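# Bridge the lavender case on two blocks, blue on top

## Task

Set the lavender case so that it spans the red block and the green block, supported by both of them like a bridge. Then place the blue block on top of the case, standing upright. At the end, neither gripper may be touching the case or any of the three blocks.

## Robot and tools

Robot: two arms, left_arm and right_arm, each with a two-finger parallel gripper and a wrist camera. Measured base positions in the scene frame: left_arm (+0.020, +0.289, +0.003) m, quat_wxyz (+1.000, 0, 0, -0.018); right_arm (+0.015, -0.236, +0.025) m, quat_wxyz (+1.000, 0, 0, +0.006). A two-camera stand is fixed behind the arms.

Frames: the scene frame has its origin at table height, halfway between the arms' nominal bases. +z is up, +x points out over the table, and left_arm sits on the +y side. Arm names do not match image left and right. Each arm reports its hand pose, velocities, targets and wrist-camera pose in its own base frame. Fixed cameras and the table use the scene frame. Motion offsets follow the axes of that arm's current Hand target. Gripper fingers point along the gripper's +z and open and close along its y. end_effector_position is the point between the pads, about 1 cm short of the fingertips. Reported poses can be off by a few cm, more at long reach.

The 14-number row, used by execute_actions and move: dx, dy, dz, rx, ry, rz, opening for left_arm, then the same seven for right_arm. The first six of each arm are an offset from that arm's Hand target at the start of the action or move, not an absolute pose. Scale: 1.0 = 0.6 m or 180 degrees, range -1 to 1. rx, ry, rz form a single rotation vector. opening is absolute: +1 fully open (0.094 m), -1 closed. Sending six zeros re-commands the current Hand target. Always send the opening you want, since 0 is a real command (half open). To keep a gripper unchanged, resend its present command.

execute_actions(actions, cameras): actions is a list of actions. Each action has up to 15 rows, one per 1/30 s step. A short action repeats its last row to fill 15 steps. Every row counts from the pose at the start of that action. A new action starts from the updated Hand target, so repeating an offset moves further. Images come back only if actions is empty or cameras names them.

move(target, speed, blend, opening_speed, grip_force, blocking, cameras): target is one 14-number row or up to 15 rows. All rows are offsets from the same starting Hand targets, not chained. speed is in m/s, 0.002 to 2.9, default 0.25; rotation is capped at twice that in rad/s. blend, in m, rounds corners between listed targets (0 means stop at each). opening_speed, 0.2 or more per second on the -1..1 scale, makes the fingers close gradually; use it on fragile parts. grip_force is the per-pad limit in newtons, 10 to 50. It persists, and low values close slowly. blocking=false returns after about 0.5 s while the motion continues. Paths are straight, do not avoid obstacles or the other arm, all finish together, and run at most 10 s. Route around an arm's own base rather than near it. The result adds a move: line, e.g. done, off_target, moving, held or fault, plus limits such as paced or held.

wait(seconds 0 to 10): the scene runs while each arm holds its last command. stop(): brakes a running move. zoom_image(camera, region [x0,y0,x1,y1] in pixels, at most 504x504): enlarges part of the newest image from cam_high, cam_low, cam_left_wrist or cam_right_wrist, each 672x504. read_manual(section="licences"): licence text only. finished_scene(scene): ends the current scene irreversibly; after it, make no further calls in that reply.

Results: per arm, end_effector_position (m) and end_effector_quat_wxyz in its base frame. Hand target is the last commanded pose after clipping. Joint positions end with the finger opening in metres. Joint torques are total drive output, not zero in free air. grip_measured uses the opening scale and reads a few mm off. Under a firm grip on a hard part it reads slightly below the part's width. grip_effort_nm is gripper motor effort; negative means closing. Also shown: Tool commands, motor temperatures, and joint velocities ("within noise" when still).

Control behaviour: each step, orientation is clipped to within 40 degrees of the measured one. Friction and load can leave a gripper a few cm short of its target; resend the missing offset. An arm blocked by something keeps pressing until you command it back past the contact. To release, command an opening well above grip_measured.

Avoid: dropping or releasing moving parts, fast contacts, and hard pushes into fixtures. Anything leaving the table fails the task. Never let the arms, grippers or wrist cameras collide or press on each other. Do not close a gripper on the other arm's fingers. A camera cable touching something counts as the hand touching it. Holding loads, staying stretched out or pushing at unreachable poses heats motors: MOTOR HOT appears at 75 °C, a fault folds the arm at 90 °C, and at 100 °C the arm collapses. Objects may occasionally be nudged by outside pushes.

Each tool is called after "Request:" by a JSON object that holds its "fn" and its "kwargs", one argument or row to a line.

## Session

Request:
{"fn": "execute_actions", "kwargs": {
  "actions": []
}}

Request:
{"fn": "zoom_image", "kwargs": {
  "camera": "cam_high",
  "region": [230, 230, 510, 400]
}}

Scene clock: 0.00 s.
left_arm: end_effector_position=(+0.3147, -0.1476, +0.1455) grip_measured=+1.000 grip_effort_nm=n/a end_effector_quat_wxyz=(+0.375, +0.154, +0.910, -0.078) | right_arm: end_effector_position=(+0.2680, +0.1123, +0.2625) grip_measured=+1.000 grip_effort_nm=n/a end_effector_quat_wxyz=(+0.451, -0.147, +0.863, +0.175)
Joint positions: left_arm=[-0.481 1.19 0.786 -0.382 -0.076 -0.113 0.094] | right_arm=[0.235 0.84 0.931 -0.673 -0.258 0.036 0.094]
Joint velocities: within noise
Joint torques (N m): no reading
Motor temperatures (°C): left_arm=[24 27 31 27 26 25 24] | right_arm=[23 28 28 27 24 25 23]
Heat: left arm: 31 °C; right arm: 28 °C.
Hand target: left_arm +0.3148, -0.1473, +0.1491; +0.378, +0.154, +0.910, -0.078 | right_arm +0.2667, +0.1123, +0.2661; +0.454, -0.148, +0.861, +0.176
Tool commands: left_gripper/opening=+1.0 right_gripper/opening=+1.0

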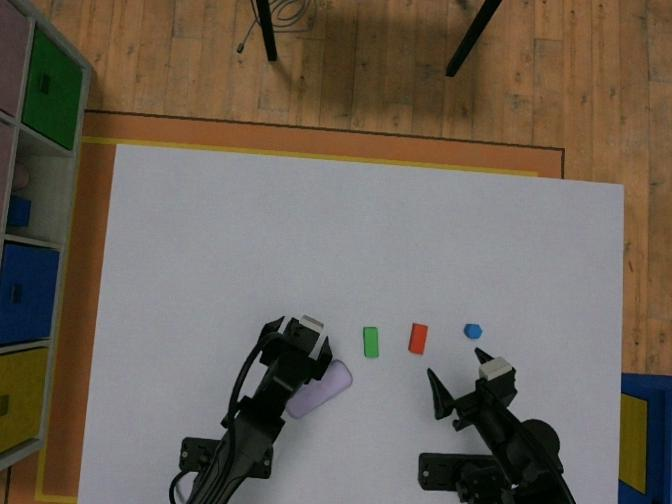

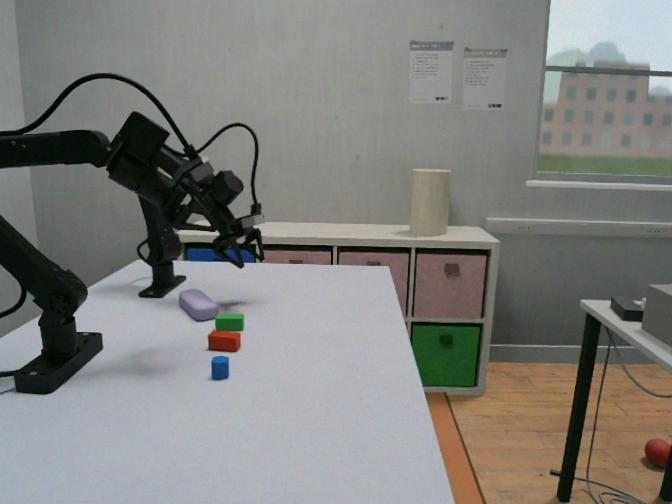

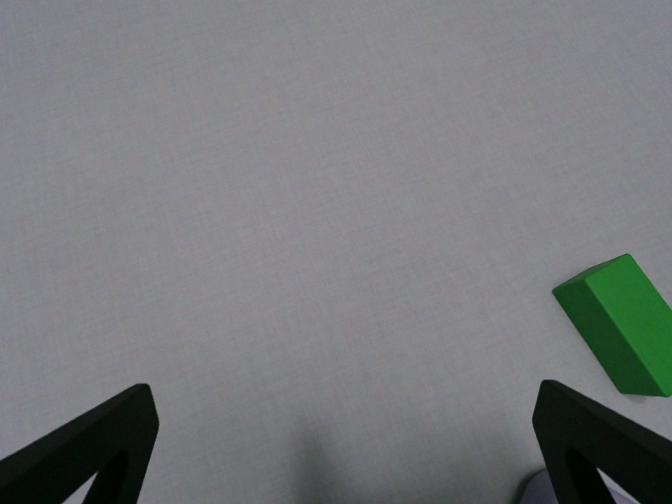

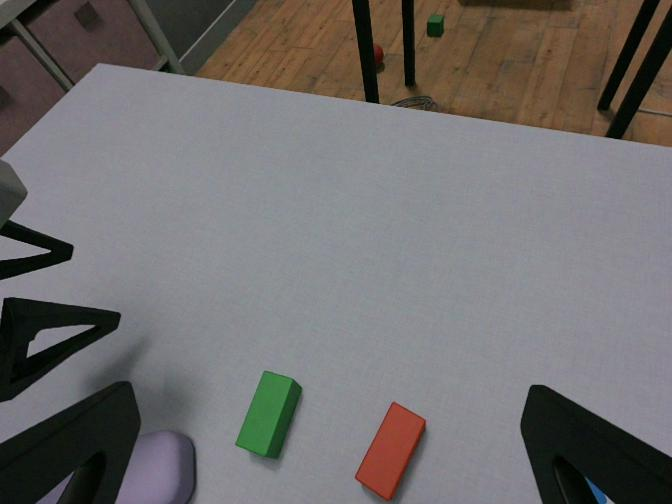

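Scaled by 1.800 from the camera's 672x504 image, which has a finer 960x720 frame.

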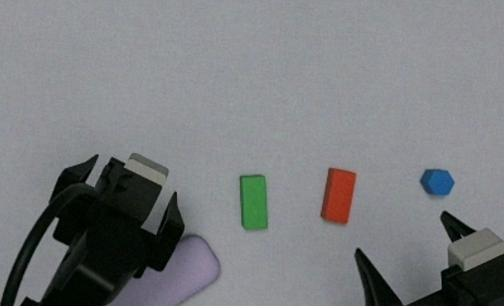

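Request:
{"fn": "move", "kwargs": {
  "target": [0.201,-0.1473,-0.0815,0.0606,0.248,0.1662,1,0.2098,-0.238,0.1175,0.1968,0.269,0.2504,1],
  "speed": 0.5,
  "cameras": ["all"]
}}

Request:
{"fn": "zoom_image", "kwargs": {
  "camera": "cam_high",
  "region": [260, 280, 540, 450]
}}

Scene clock: 14.50 s.
left_arm: end_effector_position=(+0.1720, -0.1879, +0.0955) grip_measured=+1.000 grip_effort_nm=0.00 end_effector_quat_wxyz=(+0.003, +0.422, +0.907, +0.001) | right_arm: end_effector_position=(+0.3050, +0.0065, +0.0958) grip_measured=+1.000 grip_effort_nm=0.00 end_effector_quat_wxyz=(-0.003, +0.253, +0.967, +0.005)
Joint positions: left_arm=[-0.836 1.51 1.126 -1.181 -0.004 0.035 0.094] | right_arm=[0.012 1.707 1.333 -1.199 -0.011 0.523 0.094]
Joint torques (N m): left_arm=[-0.51 -3.78 8.32 -0.06 0.02 0.13] | right_arm=[-0.08 -5.71 9.59 0.18 0.1 0.09]
Heat: left arm: 33 °C; right arm: 29 °C.
Hand target: left_arm +0.1719, -0.1910, +0.0998; +0.000, +0.429, +0.903, +0.000 | right_arm +0.3090, +0.0036, +0.1001; +0.000, +0.258, +0.966, +0.000
Off the commanded pose: left_arm 0.006 m, 1 deg | right_arm 0.007 m, 1 deg.
move: done

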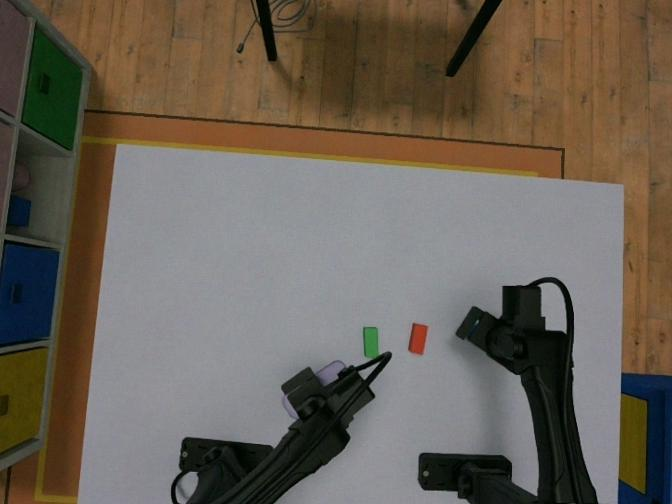

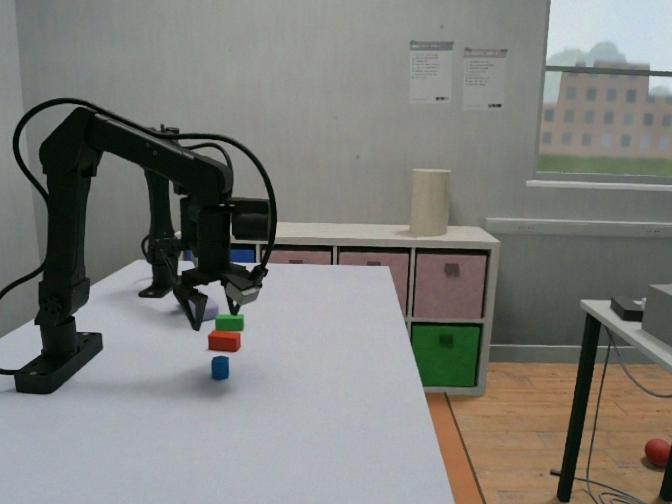

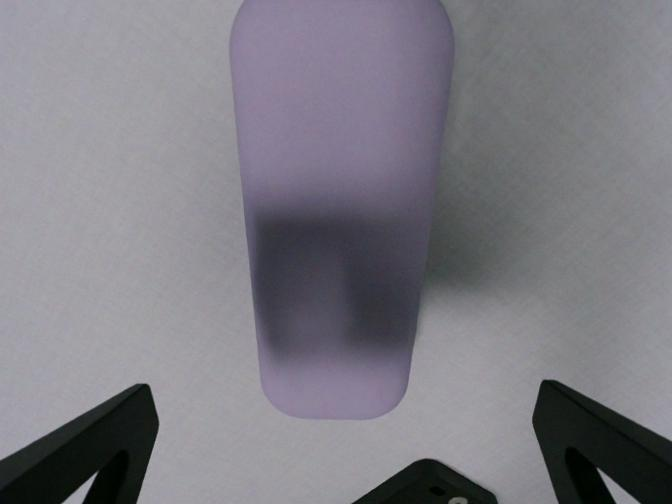

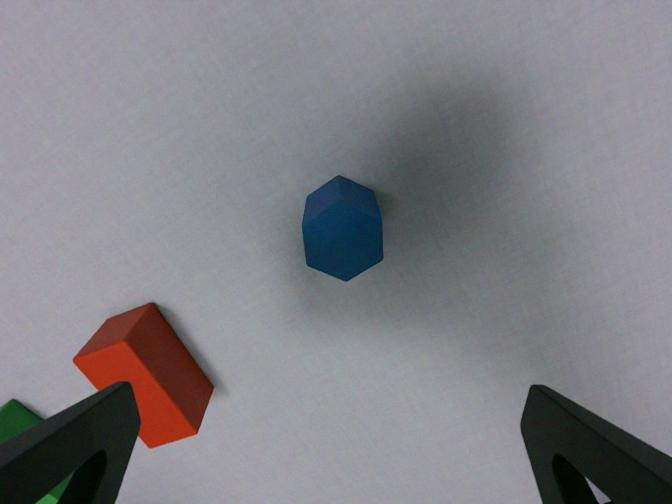

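Scaled by 1.800 from the camera's 672x504 image, which has a finer 960x720 frame.

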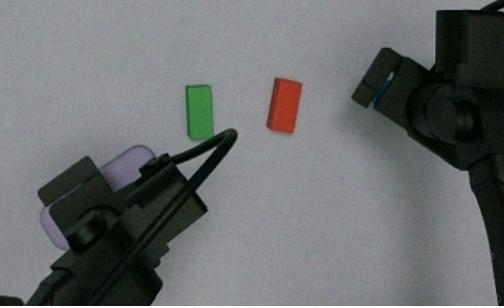

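Request:
{"fn": "move", "kwargs": {
  "target": [
    [-0.0067,0.0092,0.1463,0,0,0,0.75,-0.0033,-0.0095,0.1868,0,0,-0.021,0.3],
    [-0.0067,0.0092,0.1463,0,0,0,0.1,-0.0033,-0.0095,0.1868,0,0,-0.021,-0.6]
  ],
  "speed": [0.2,0.1],
  "grip_force": 35,
  "cameras": ["cam_low","cam_left_wrist","cam_right_wrist"]
}}

Scene clock: 26.27 s.
left_arm: end_effector_position=(+0.1791, -0.1931, +0.0176) grip_measured=+0.334 grip_effort_nm=-0.74 end_effector_quat_wxyz=(+0.005, +0.428, +0.904, +0.000) | right_arm: end_effector_position=(+0.3105, +0.0014, -0.0068) grip_measured=-0.340 grip_effort_nm=-0.71 end_effector_quat_wxyz=(+0.004, +0.225, +0.974, +0.006)
Joint positions: left_arm=[-0.829 1.632 0.923 -0.853 -0.003 0.056 0.063] | right_arm=[-0.005 1.844 1.066 -0.782 -0.01 0.45 0.031]
Joint torques (N m): left_arm=[0.61 -4.3 4.4 0.33 0.01 0.12] | right_arm=[-0.35 -6.09 5.35 0.47 0.09 -0.03]
Heat: left arm: 33 °C; right arm: 30 °C.
Hand target: left_arm +0.1788, -0.1908, +0.0121; +0.000, +0.429, +0.903, +0.000 | right_arm +0.3078, -0.0024, -0.0121; +0.000, +0.226, +0.974, +0.000
Off the commanded pose: left_arm 0.006 m, 1 deg | right_arm 0.007 m, 1 deg.
grip_force (N): 35, 35
move: done
Images, in order (width x height): cam_low 672x504, cam_left_wrist 672x504, cam_right_wrist 672x504.

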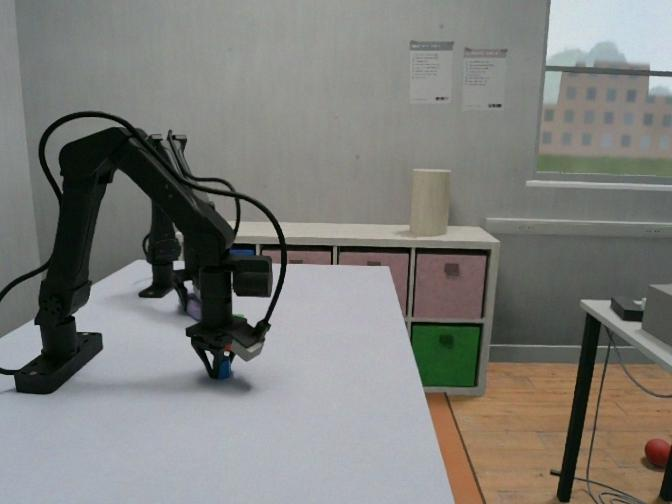

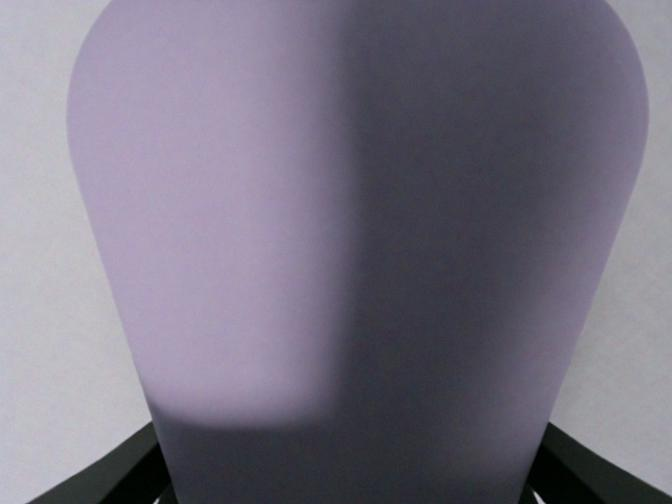

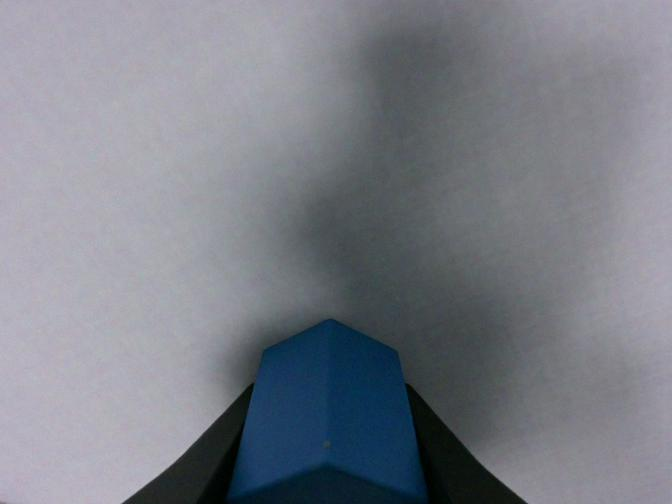

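Request:
{"fn": "move", "kwargs": {
  "target": [
    [0,0,-0.1382,0,0,0,0.1,-0.0368,-0.0748,-0.1535,0,0,0,-0.6],
    [-0.3468,-0.0157,-0.1215,0,0,0.1611,0.1,-0.0736,-0.1495,-0.2035,0,0,0,-0.6]
  ],
  "speed": [0.2,0.25],
  "blend": [0.02,0],
  "cameras": ["all"]
}}

Request:
{"fn": "zoom_image", "kwargs": {
  "camera": "cam_high",
  "region": [320, 280, 460, 400]
}}

Request:
{"fn": "zoom_image", "kwargs": {
  "camera": "cam_low",
  "region": [150, 250, 290, 390]
}}

Scene clock: 33.70 s.
left_arm: end_effector_position=(+0.3064, -0.3562, +0.0881) grip_measured=+0.334 grip_effort_nm=-0.74 end_effector_quat_wxyz=(+0.011, +0.634, +0.773, +0.000) | right_arm: end_effector_position=(+0.3051, -0.0989, +0.1072) grip_measured=-0.341 grip_effort_nm=-0.75 end_effector_quat_wxyz=(+0.001, +0.228, +0.974, +0.004)
Joint positions: left_arm=[-0.864 2.408 2.341 -1.482 -0.003 0.51 0.063] | right_arm=[-0.321 1.759 1.438 -1.25 -0.008 0.138 0.031]
Joint torques (N m): left_arm=[-0.64 -9.48 8.51 -0.11 0 0.15] | right_arm=[-0.13 -5.87 9.61 0.21 0.07 -0.06]
Heat: left arm: 33 °C; right arm: 30 °C.
Hand target: left_arm +0.3029, -0.3580, +0.0851; +0.000, +0.641, +0.767, +0.000 | right_arm +0.3079, -0.1024, +0.1100; +0.000, +0.226, +0.974, +0.000
Off the commanded pose: left_arm 0.005 m, 2 deg | right_arm 0.005 m, 0 deg.
grip_force (N): 35, 35
move: done

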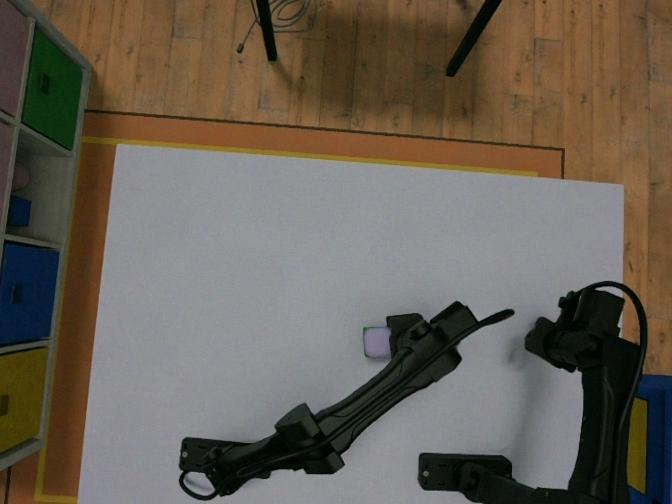

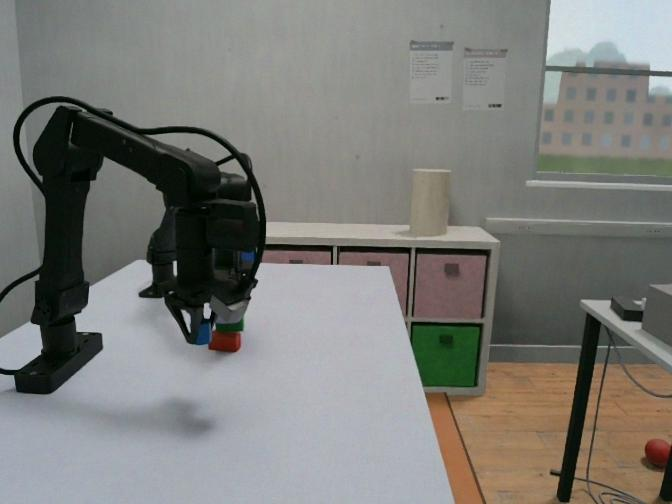

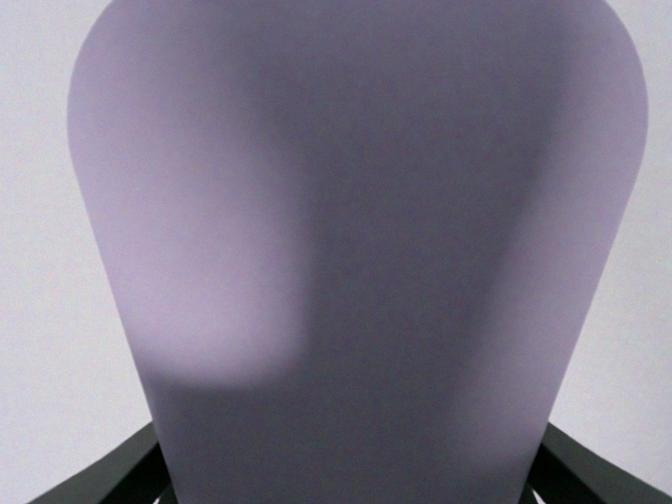

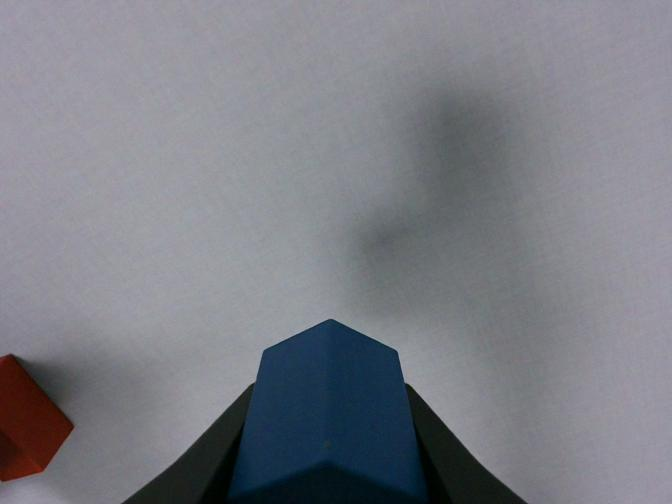

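Scaled by 3.600 from the camera's 672x504 image, which has a finer 960x720 frame.

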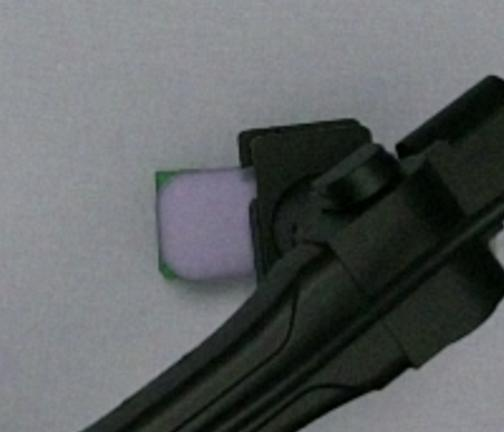

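Scaled by 3.600 from the camera's 672x504 image, which has a finer 960x720 frame.

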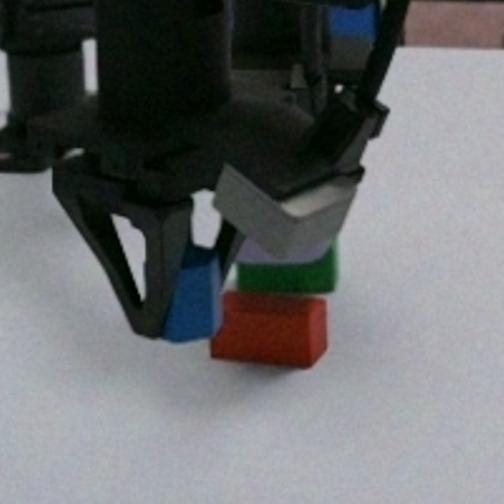

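Request:
{"fn": "move", "kwargs": {
  "target": [
    [0.0088,-0.0018,0.0743,0,0,0,0.1,0,0,0,0,0,0,-0.6],
    [0.0088,-0.0018,0.0743,0,0,0,0.8,0,0,0,0,0,0,-0.6],
    [0.0088,-0.0018,-0.0332,0,0,0,0.8,0,0,0,0,0,0,-0.6],
    [0.406,-0.0168,-0.0915,0,0,0,0.8,0.253,0.4122,0.0167,0,0,0,-0.6]
  ],
  "speed": [0.08,0.1,0.15,0.3],
  "cameras": ["all"]
}}

Scene clock: 50.40 s.
left_arm: end_effector_position=(+0.2551, -0.1208, +0.1402) grip_measured=+0.797 grip_effort_nm=0.15 end_effector_quat_wxyz=(+0.000, +0.637, +0.771, +0.005) | right_arm: end_effector_position=(+0.2758, +0.1871, +0.0977) grip_measured=-0.341 grip_effort_nm=-0.75 end_effector_quat_wxyz=(-0.002, +0.219, +0.976, +0.004)
Joint positions: left_arm=[-0.453 1.608 1.401 -1.362 -0.011 0.928 0.084] | right_arm=[0.589 1.808 1.46 -1.22 -0.008 1.031 0.031]
Joint torques (N m): left_arm=[0.13 -6.72 4.38 0.17 0.08 0.16] | right_arm=[-0.31 -6.15 9.7 0.19 0.07 0.09]
Heat: left arm: 35 °C; right arm: 31 °C.
Hand target: left_arm +0.2499, -0.1200, +0.1398; +0.000, +0.642, +0.767, +0.000 | right_arm +0.2808, +0.1866, +0.1001; +0.000, +0.226, +0.974, +0.000
Off the commanded pose: left_arm 0.005 m, 1 deg | right_arm 0.005 m, 1 deg.
grip_force (N): 35, 35
move: done; target 2's new opening was sent with left_arm's hand 0.013 m and 1 deg from that target

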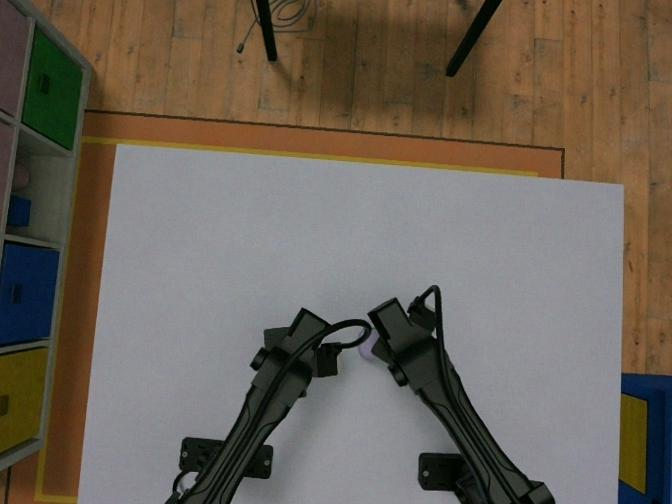

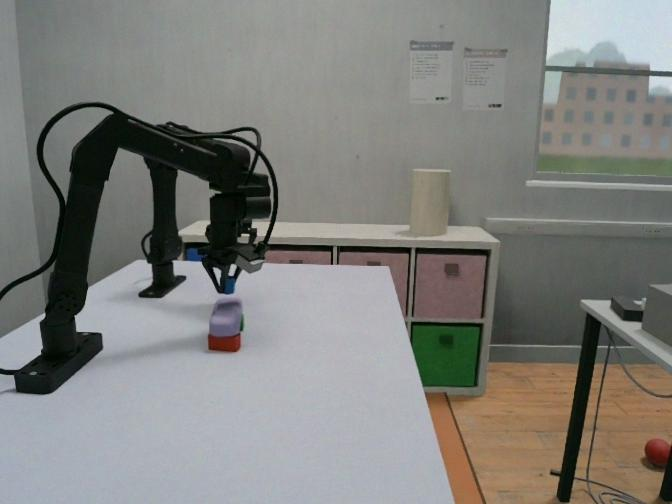

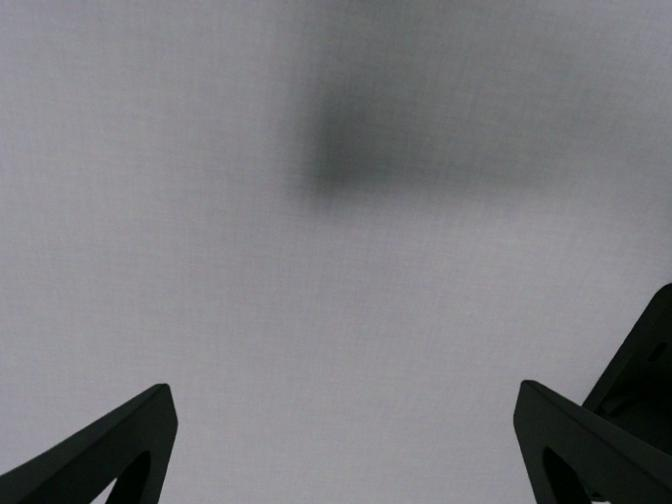

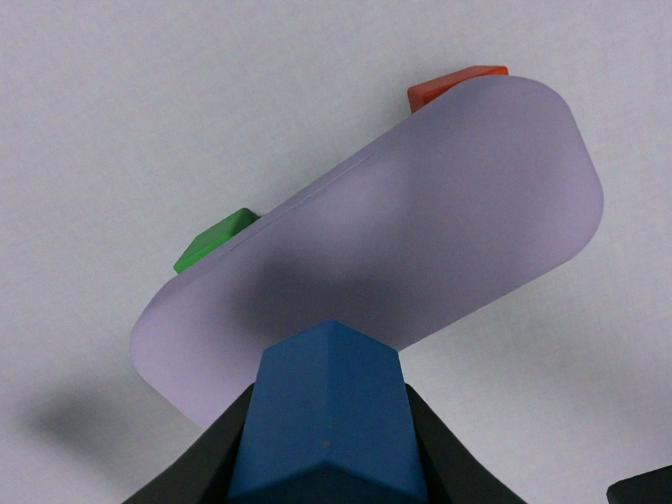

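Request:
{"fn": "move", "kwargs": {
  "target": [0,0,0,0,0,0,0.8,-0.01,-0.0083,0.0667,0,0,0,-0.6],
  "speed": 0.08,
  "cameras": ["cam_low","cam_right_wrist"]
}}

Request:
{"fn": "zoom_image", "kwargs": {
  "camera": "cam_low",
  "region": [150, 240, 290, 380]
}}

Scene clock: 55.73 s.
left_arm: end_effector_position=(+0.2551, -0.1208, +0.1402) grip_measured=+0.797 grip_effort_nm=0.15 end_effector_quat_wxyz=(+0.000, +0.637, +0.771, +0.005) | right_arm: end_effector_position=(+0.2848, +0.1839, +0.0670) grip_measured=-0.341 grip_effort_nm=-0.75 end_effector_quat_wxyz=(+0.004, +0.225, +0.974, +0.010)
Joint positions: left_arm=[-0.453 1.608 1.401 -1.362 -0.011 0.929 0.084] | right_arm=[0.566 1.832 1.368 -1.086 -0.008 1.02 0.031]
Joint torques (N m): left_arm=[0.13 -6.72 4.34 0.17 0.08 0.17] | right_arm=[-0.32 -6.39 5.93 0.44 0.05 -0.03]
Heat: left arm: 34 °C; right arm: 31 °C.
Hand target: left_arm +0.2499, -0.1200, +0.1398; +0.000, +0.641, +0.767, +0.000 | right_arm +0.2839, +0.1795, +0.0600; +0.000, +0.226, +0.974, +0.000
Off the commanded pose: left_arm 0.005 m, 1 deg | right_arm 0.008 m, 1 deg.
grip_force (N): 35, 35
move: done
Images, in order (width x height): cam_low 672x504, cam_right_wrist 672x504.

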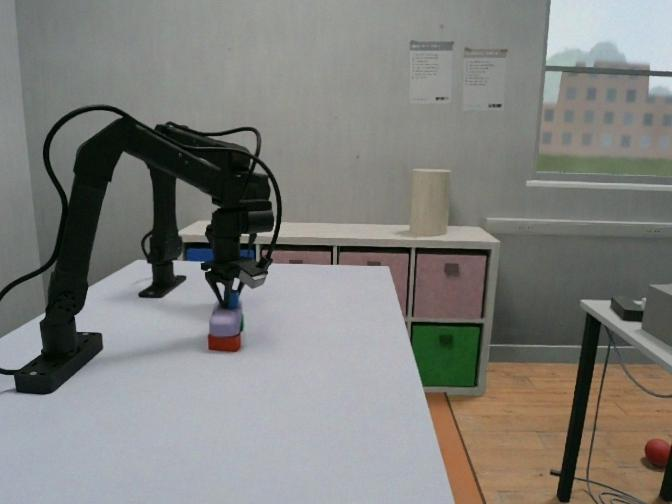

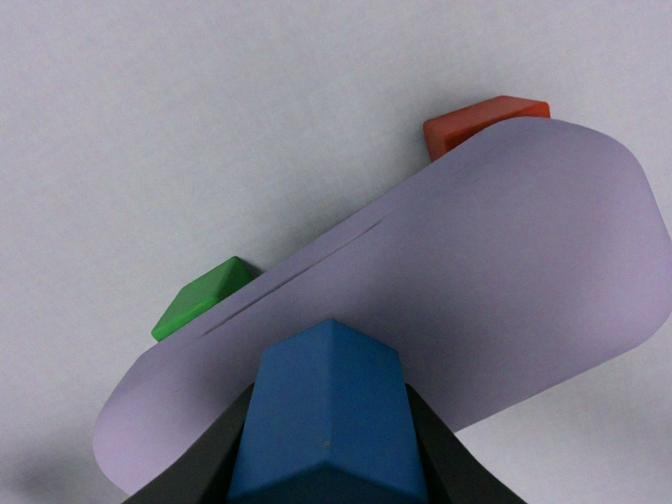

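Scaled by 3.600 from the camera's 672x504 image, which has a finer 960x720 frame.

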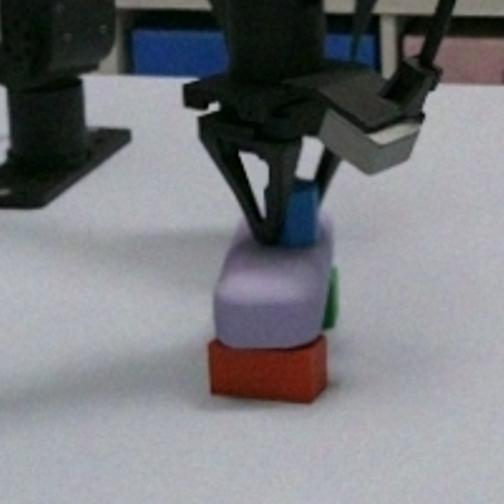

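Request:
{"fn": "move", "kwargs": {
  "target": [0,0,0,0,0,0,0.8,0,0,0.0075,0,0,0,-0.6],
  "speed": 0.05
}}

Scene clock: 57.30 s.
left_arm: end_effector_position=(+0.2551, -0.1208, +0.1402) grip_measured=+0.797 grip_effort_nm=0.15 end_effector_quat_wxyz=(+0.000, +0.637, +0.771, +0.005) | right_arm: end_effector_position=(+0.2863, +0.1849, +0.0665) grip_measured=-0.341 grip_effort_nm=-0.75 end_effector_quat_wxyz=(+0.007, +0.225, +0.974, +0.013)
Joint positions: left_arm=[-0.453 1.608 1.401 -1.362 -0.011 0.929 0.084] | right_arm=[0.566 1.832 1.365 -1.076 -0.008 1.02 0.031]
Joint torques (N m): left_arm=[0.12 -6.76 4.38 0.16 0.09 0.16] | right_arm=[-0.24 -6.15 5.05 0.54 0.06 -0.01]
Heat: left arm: 34 °C; right arm: 31 °C.
Hand target: left_arm +0.2499, -0.1200, +0.1398; +0.000, +0.641, +0.767, +0.000 | right_arm +0.2839, +0.1795, +0.0555; +0.000, +0.226, +0.974, +0.000
Off the commanded pose: left_arm 0.005 m, 1 deg | right_arm 0.012 m, 2 deg.
grip_force (N): 35, 35
move: off_target (right_arm)

Request:
{"fn": "move", "kwargs": {
  "target": [
    [0,0,0,0,0,0,0.8,0,0,-0.008,0,0,0,-0.6],
    [0,0,0,0,0,0,0.8,0,0,-0.008,0,0,0,0.2],
    [0,0,0,0,0,0,0.8,0,0,-0.135,0,0,0,0.2]
  ],
  "speed": [0.05,0.1,0.15],
  "opening_speed": 1.5,
  "cameras": ["cam_low","cam_right_wrist"]
}}

Scene clock: 61.63 s.
left_arm: end_effector_position=(+0.2551, -0.1208, +0.1402) grip_measured=+0.797 grip_effort_nm=0.15 end_effector_quat_wxyz=(+0.000, +0.637, +0.771, +0.005) | right_arm: end_effector_position=(+0.2808, +0.1814, +0.1251) grip_measured=+0.198 grip_effort_nm=0.12 end_effector_quat_wxyz=(-0.011, +0.225, +0.974, -0.006)
Joint positions: left_arm=[-0.453 1.608 1.401 -1.362 -0.011 0.929 0.084] | right_arm=[0.566 1.832 1.6 -1.362 -0.008 1.02 0.056]
Joint torques (N m): left_arm=[0.13 -6.75 4.38 0.16 0.08 0.17] | right_arm=[-0.31 -8.62 9.22 0.15 0.06 -0.02]
Heat: left arm: 33 °C; right arm: 31 °C.
Hand target: left_arm +0.2499, -0.1200, +0.1398; +0.000, +0.641, +0.767, +0.000 | right_arm +0.2839, +0.1795, +0.1365; +0.000, +0.226, +0.974, +0.000
Off the commanded pose: left_arm 0.005 m, 1 deg | right_arm 0.012 m, 1 deg.
grip_force (N): 35, 35
move: off_target (right_arm)
Images, in order (width x height): cam_low 672x504, cam_right_wrist 672x504.

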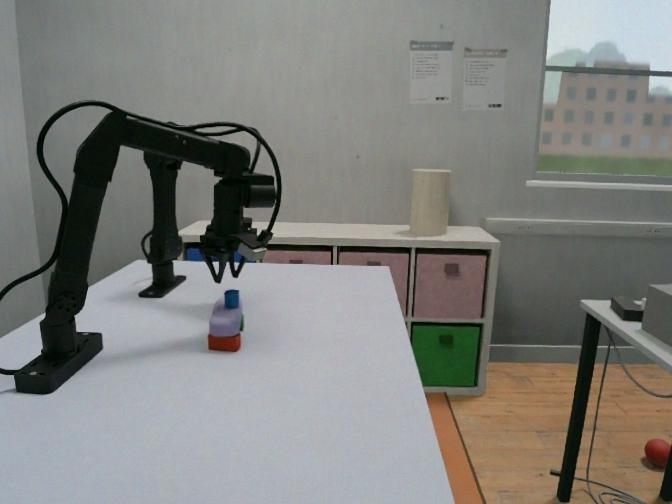

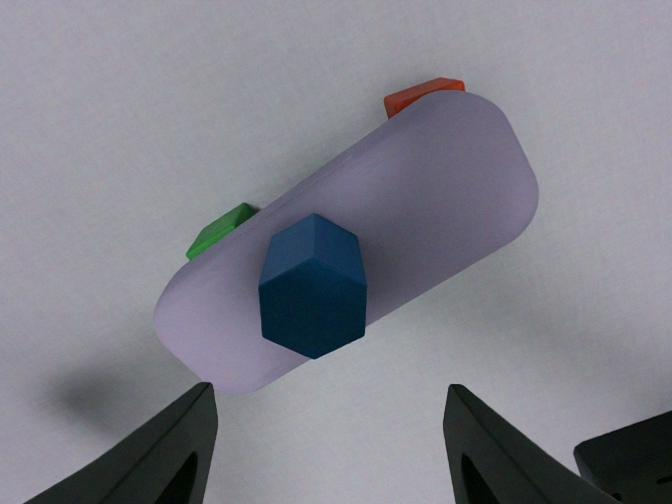

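Request:
{"fn": "finished_scene", "kwargs": {
  "scene": 3
}}

The scene is finished: the task was done.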